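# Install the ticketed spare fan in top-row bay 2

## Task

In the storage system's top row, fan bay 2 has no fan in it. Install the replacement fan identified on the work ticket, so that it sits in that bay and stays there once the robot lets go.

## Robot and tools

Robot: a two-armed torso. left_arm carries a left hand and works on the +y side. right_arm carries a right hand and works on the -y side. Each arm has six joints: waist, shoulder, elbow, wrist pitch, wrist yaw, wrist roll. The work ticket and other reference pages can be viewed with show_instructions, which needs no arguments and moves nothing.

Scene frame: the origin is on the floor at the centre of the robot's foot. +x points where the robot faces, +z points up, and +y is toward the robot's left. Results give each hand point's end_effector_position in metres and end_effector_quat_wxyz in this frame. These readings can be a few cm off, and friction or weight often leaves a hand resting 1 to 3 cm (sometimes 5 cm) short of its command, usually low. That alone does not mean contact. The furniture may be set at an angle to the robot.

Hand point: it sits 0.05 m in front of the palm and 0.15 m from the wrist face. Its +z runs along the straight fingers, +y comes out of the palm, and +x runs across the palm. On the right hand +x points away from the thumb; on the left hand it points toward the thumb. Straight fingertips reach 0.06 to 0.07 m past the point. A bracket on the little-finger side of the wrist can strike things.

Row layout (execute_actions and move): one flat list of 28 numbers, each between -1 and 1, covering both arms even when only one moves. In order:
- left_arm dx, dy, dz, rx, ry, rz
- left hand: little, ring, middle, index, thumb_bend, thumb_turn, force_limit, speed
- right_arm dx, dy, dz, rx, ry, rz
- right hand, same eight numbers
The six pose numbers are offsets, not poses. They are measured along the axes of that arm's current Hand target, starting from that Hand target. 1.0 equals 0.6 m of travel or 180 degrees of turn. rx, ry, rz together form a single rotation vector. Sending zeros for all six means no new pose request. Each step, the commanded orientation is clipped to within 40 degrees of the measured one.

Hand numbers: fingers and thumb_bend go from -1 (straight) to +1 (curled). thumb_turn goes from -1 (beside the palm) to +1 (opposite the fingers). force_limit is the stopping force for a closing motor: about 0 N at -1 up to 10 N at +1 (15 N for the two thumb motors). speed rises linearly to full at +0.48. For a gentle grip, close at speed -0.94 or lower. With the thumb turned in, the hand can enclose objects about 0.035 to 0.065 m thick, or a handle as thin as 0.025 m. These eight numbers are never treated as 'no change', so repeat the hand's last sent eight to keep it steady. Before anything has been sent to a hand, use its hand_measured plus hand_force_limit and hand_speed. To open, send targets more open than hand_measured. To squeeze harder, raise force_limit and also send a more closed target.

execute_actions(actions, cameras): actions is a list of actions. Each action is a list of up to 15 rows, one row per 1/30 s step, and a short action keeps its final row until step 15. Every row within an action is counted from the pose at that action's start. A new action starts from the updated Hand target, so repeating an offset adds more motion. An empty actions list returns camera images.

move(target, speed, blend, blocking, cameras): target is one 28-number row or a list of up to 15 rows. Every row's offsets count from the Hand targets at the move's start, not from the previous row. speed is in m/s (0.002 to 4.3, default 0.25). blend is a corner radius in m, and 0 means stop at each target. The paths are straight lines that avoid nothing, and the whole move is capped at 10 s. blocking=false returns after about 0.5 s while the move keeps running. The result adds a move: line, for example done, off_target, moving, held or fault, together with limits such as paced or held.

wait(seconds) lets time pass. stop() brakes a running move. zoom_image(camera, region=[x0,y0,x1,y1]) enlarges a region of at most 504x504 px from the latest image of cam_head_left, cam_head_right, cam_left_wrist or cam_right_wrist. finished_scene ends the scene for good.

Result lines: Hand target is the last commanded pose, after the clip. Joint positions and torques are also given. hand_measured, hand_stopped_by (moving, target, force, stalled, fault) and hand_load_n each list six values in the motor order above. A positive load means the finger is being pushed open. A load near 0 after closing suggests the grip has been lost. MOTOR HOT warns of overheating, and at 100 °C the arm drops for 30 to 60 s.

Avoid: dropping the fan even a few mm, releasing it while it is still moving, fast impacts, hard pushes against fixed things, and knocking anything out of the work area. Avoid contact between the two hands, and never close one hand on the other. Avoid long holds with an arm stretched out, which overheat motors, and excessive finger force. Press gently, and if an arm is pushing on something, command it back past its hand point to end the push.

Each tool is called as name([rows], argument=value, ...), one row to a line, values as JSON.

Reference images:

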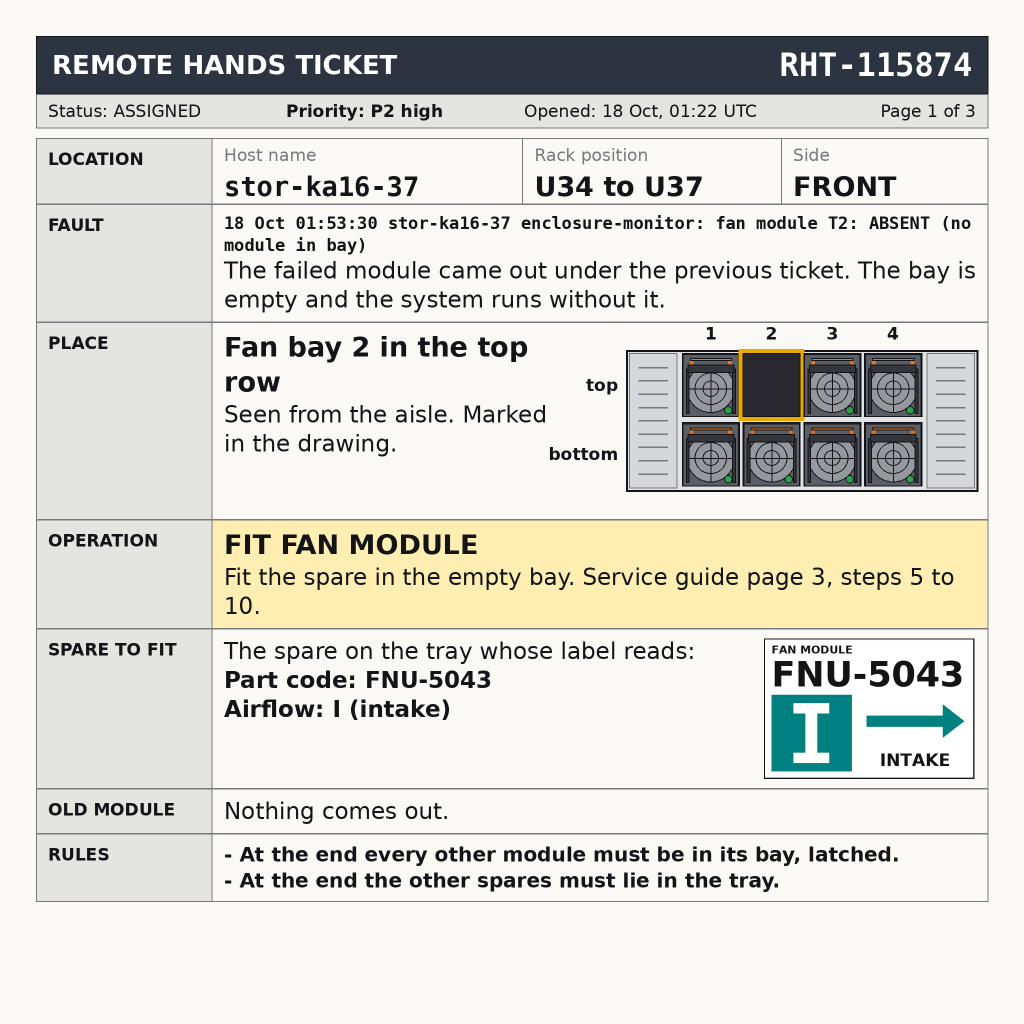

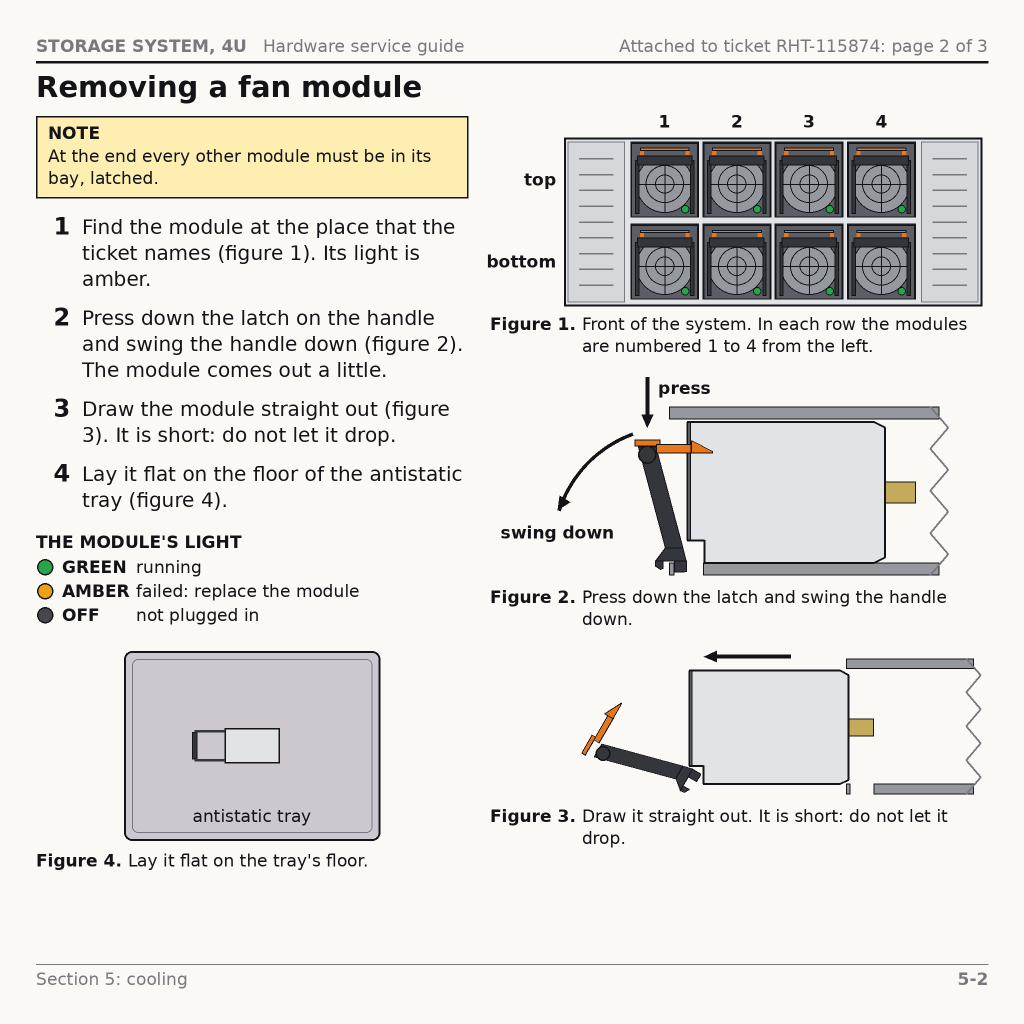

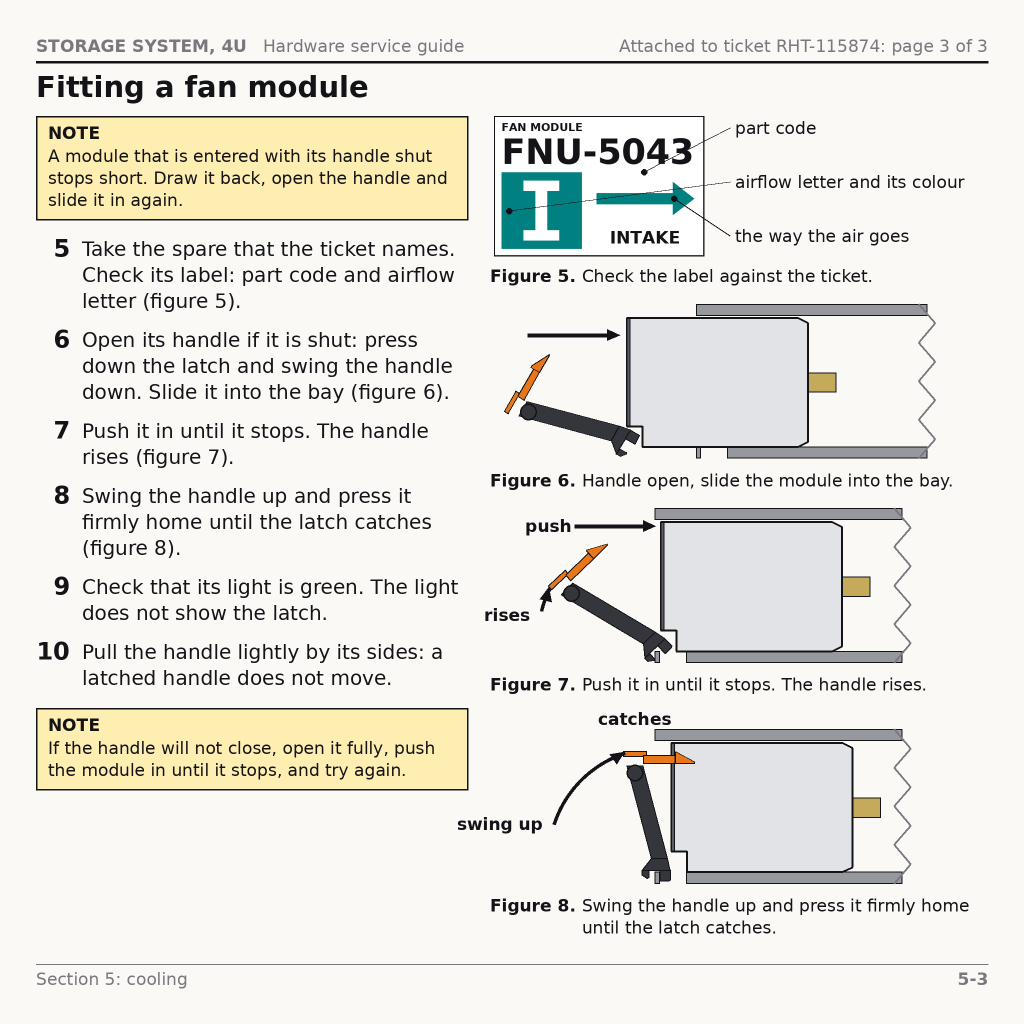

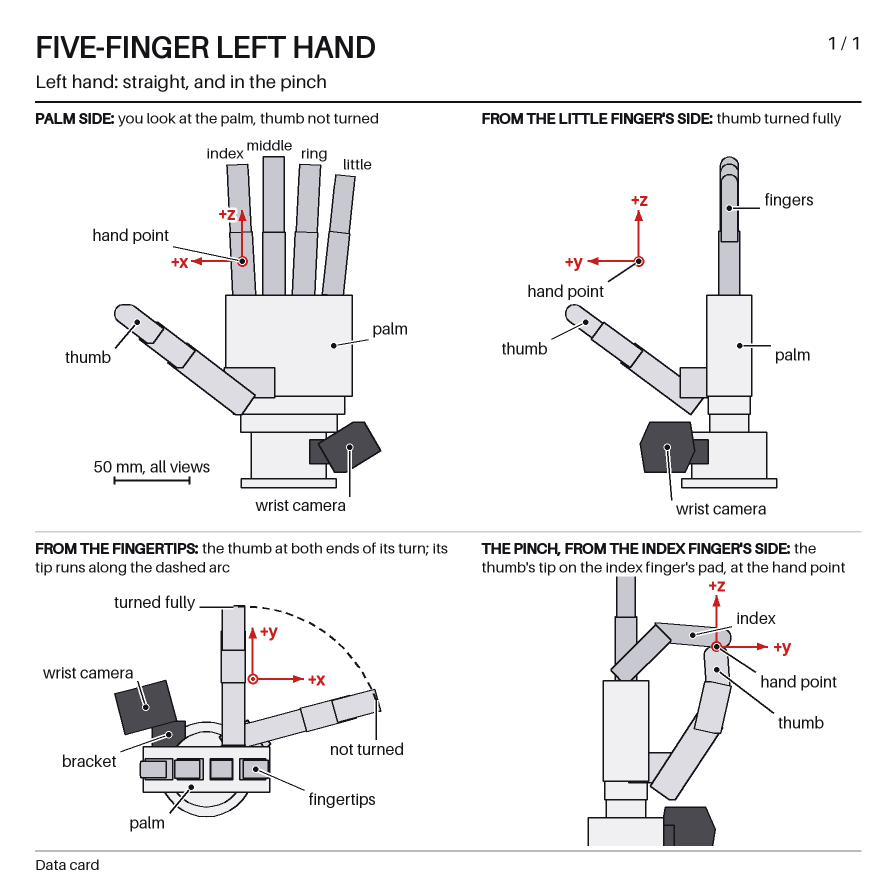

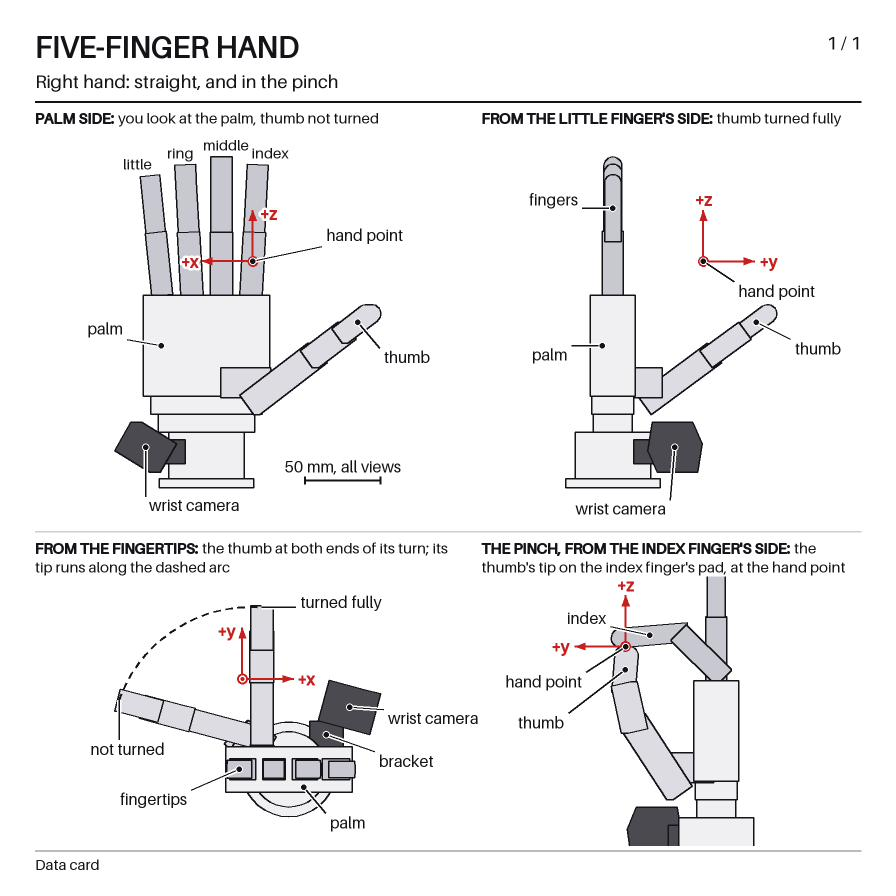

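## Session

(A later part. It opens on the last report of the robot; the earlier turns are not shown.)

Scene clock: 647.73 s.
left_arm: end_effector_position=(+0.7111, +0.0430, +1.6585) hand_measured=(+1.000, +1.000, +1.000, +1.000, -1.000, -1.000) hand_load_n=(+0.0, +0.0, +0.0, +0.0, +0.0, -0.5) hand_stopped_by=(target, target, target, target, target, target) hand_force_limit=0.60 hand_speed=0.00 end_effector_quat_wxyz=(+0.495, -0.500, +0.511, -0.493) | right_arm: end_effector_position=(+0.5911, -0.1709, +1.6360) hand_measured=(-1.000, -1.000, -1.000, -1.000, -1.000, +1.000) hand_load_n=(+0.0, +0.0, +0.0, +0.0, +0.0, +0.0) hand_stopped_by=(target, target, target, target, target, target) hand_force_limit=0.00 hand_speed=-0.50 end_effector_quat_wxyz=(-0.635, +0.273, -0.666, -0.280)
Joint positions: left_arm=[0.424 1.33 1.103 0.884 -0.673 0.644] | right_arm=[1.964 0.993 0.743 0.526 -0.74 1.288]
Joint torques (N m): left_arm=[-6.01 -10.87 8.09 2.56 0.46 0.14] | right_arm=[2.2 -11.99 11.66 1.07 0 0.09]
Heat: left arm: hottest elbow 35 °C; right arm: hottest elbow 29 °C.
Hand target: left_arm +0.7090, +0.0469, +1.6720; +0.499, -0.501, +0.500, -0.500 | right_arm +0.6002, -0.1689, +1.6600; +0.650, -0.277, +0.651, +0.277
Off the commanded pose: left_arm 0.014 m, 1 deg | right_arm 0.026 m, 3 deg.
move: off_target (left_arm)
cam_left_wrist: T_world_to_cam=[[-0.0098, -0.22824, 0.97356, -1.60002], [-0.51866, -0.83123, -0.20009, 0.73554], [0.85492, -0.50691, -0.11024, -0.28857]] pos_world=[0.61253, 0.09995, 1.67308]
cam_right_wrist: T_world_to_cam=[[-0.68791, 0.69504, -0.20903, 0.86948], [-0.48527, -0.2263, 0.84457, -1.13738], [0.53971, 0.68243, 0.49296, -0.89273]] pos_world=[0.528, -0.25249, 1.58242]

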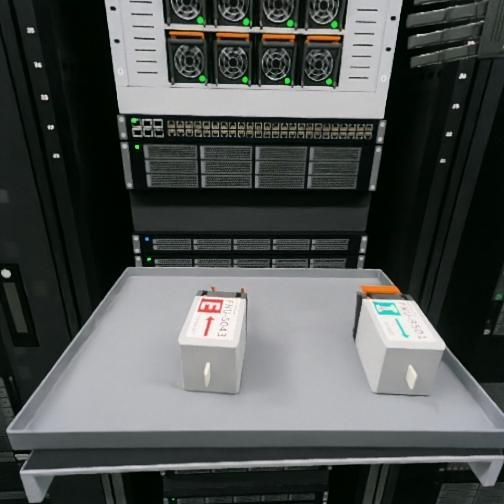

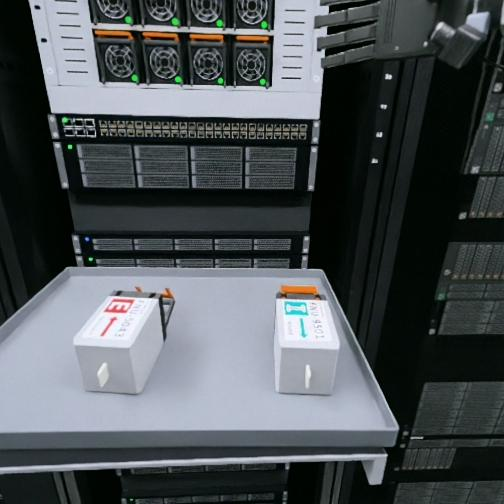

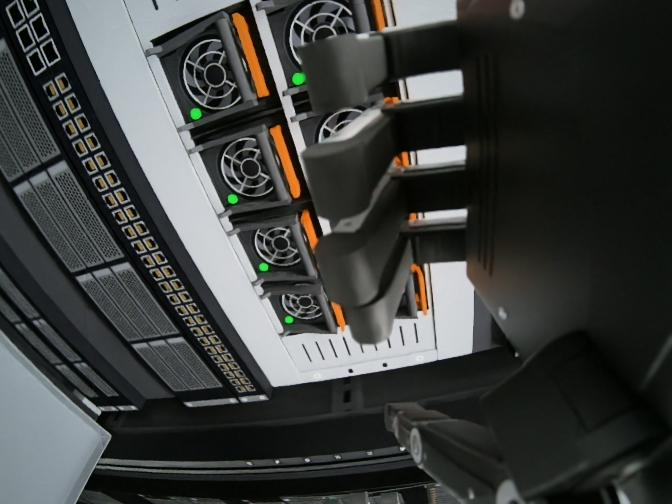

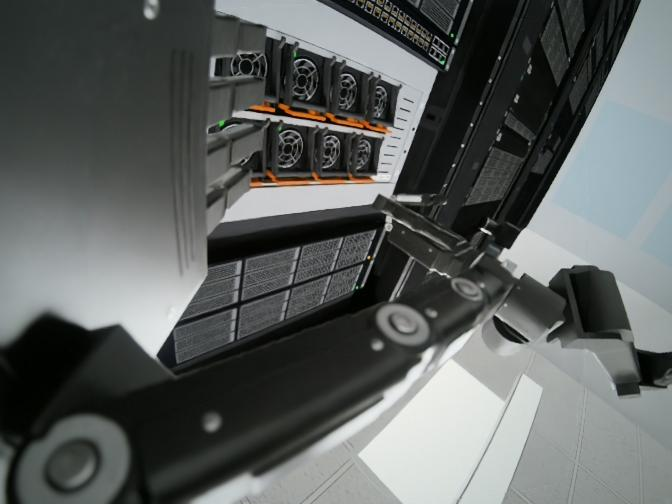

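move([
  [-0.0883,-0.18,-0.1817,0,0,0,1,1,1,1,-1,-1,0.6,0.0,0,0,0,0,0,0,-1,-1,-1,-1,-1,1,0,-0.5],
  [-0.0883,-0.18,-0.1817,0.1105,0.3743,0.3355,-1,-1,-1,-1,-1,-1,0.6,0.0,0,0,0,0,0,0,-1,-1,-1,-1,-1,1,0,-0.5],
], speed=[0.2,0.35], cameras=["all"])

zoom_image(camera="cam_left_wrist", region=[0, 80, 300, 330])

Scene clock: 655.53 s.
left_arm: end_effector_position=(+0.5863, +0.0938, +1.7622) hand_measured=(-1.000, -1.000, -1.000, -1.000, -1.000, -1.000) hand_load_n=(+0.0, +0.0, +0.0, +0.0, +0.0, +0.0) hand_stopped_by=(target, target, target, target, target, target) hand_force_limit=0.60 hand_speed=0.00 end_effector_quat_wxyz=(+0.381, +0.232, +0.772, -0.453) | right_arm: end_effector_position=(+0.5911, -0.1709, +1.6360) hand_measured=(-1.000, -1.000, -1.000, -1.000, -1.000, +1.000) hand_load_n=(+0.0, +0.0, +0.0, +0.0, +0.0, +0.0) hand_stopped_by=(target, target, target, target, target, target) hand_force_limit=0.00 hand_speed=-0.50 end_effector_quat_wxyz=(-0.635, +0.273, -0.666, -0.280)
Joint positions: left_arm=[0.46 0.893 1.33 -0.648 0.209 1.595] | right_arm=[1.964 0.993 0.743 0.526 -0.74 1.288]
Joint torques (N m): left_arm=[-0.85 -4.72 13.64 1.8 0.63 0.23] | right_arm=[2.26 -12.1 11.84 1.13 -0.04 0.12]
Heat: left arm: hottest elbow 35 °C; right arm: hottest elbow 29 °C.
Hand target: left_arm +0.6002, +0.1000, +1.7801; +0.395, +0.231, +0.767, -0.451 | right_arm +0.6002, -0.1689, +1.6600; +0.650, -0.277, +0.651, +0.277
Off the commanded pose: left_arm 0.023 m, 2 deg | right_arm 0.026 m, 3 deg.
move: off_target (left_arm); target 2's new numbers were sent with left_arm's hand 0.024 m and 2 deg from that target
cam_left_wrist: T_world_to_cam=[[-0.82828, -0.44057, 0.34619, -0.08532], [-0.55413, 0.55254, -0.62261, 1.36927], [0.08302, -0.70752, -0.70179, 1.36918]] pos_world=[0.57441, 0.17456, 1.84294]
cam_right_wrist: T_world_to_cam=[[-0.68791, 0.69504, -0.20903, 0.86948], [-0.48527, -0.2263, 0.84457, -1.13738], [0.53971, 0.68243, 0.49296, -0.89273]] pos_world=[0.528, -0.25249, 1.58242]

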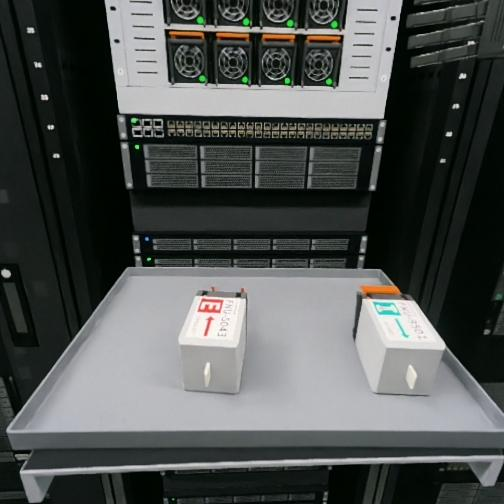

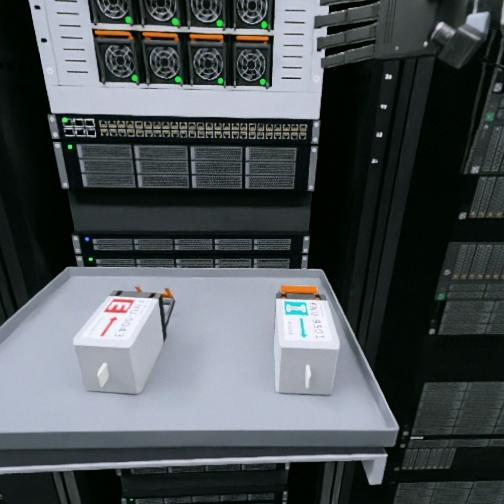

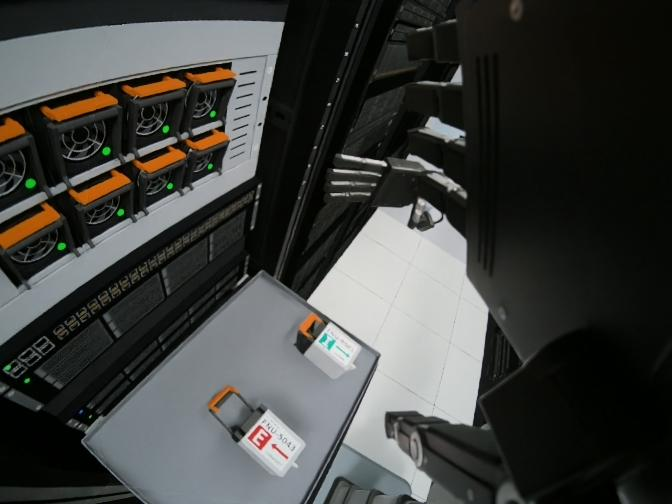

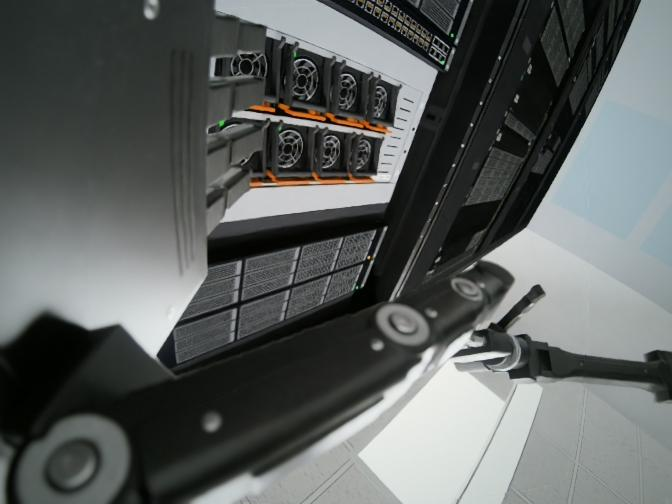

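Scaled by 1.680 from the camera's image (finer frame: 960x720).

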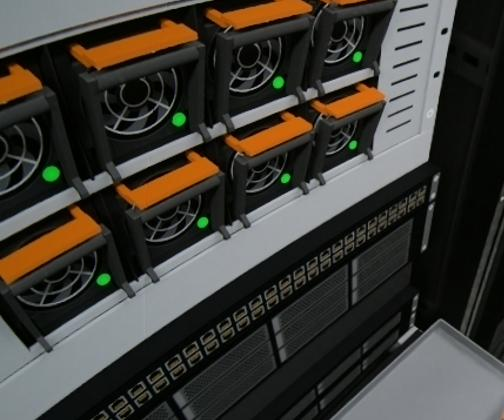

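zoom_image(camera="cam_left_wrist", region=[0, 70, 140, 190])

zoom_image(camera="cam_left_wrist", region=[100, 60, 220, 160])

zoom_image(camera="cam_right_wrist", region=[265, 120, 395, 200])

Scaled by 3.600 from the camera's image (finer frame: 960x720).

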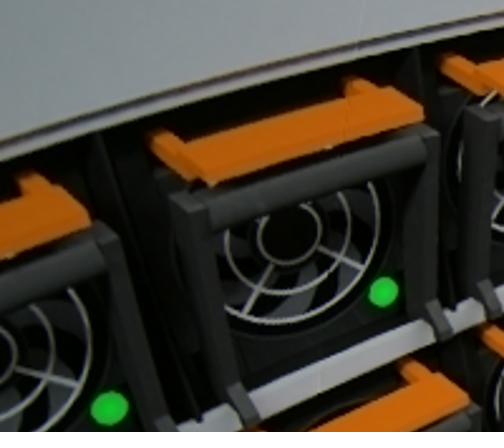

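Scaled by 4.200 from the camera's image (finer frame: 960x720).

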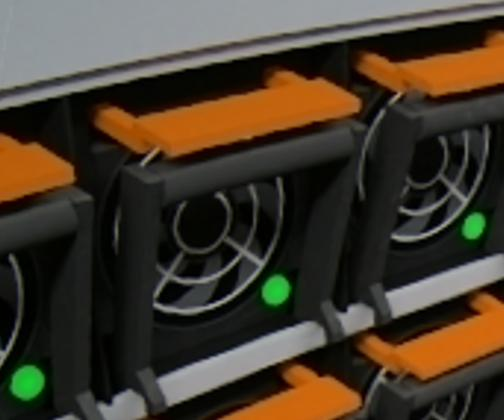

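Scaled by 3.877 from the camera's image (finer frame: 960x720).

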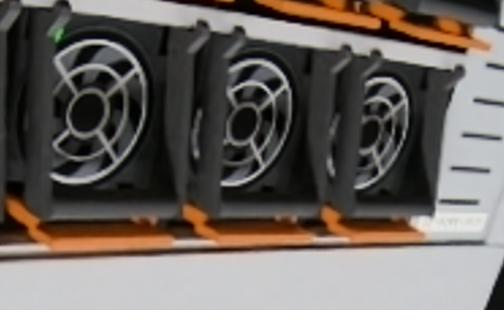

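zoom_image(camera="cam_left_wrist", region=[30, 80, 130, 150])

zoom_image(camera="cam_left_wrist", region=[115, 65, 195, 121])

zoom_image(camera="cam_left_wrist", region=[55, 160, 145, 223])

Scaled by 5.040 from the camera's image (finer frame: 960x720).

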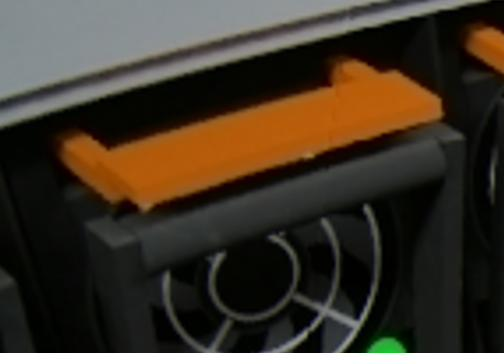

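Scaled by 6.300 from the camera's image (finer frame: 960x720).

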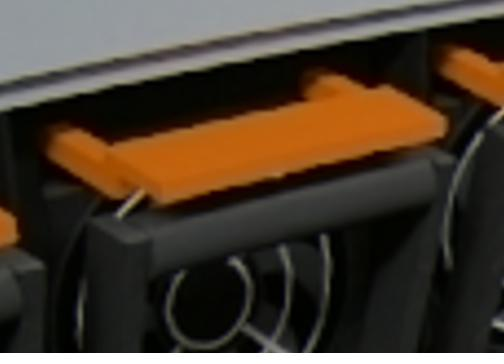

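Scaled by 5.600 from the camera's image (finer frame: 960x720).

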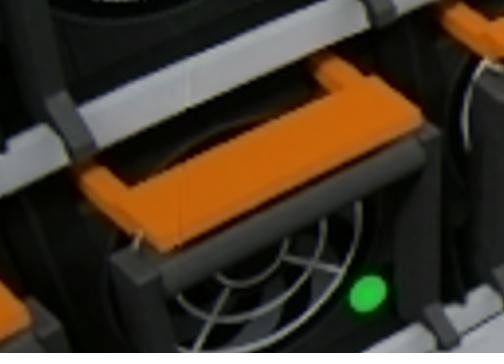

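zoom_image(camera="cam_right_wrist", region=[262, 155, 342, 195])

zoom_image(camera="cam_right_wrist", region=[305, 155, 385, 195])

Scaled by 6.300 from the camera's image (finer frame: 960x720).

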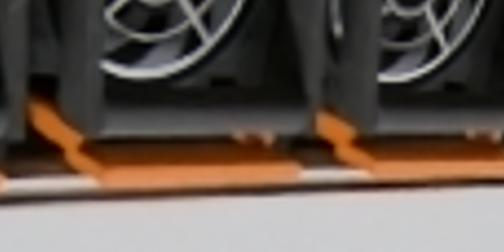

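Scaled by 6.300 from the camera's image (finer frame: 960x720).

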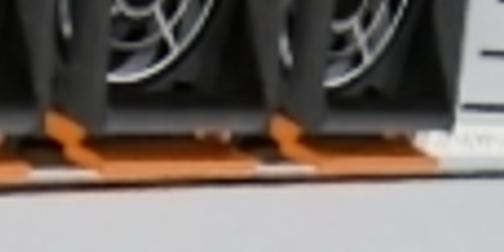

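finished_scene()

The scene is finished: the task was done.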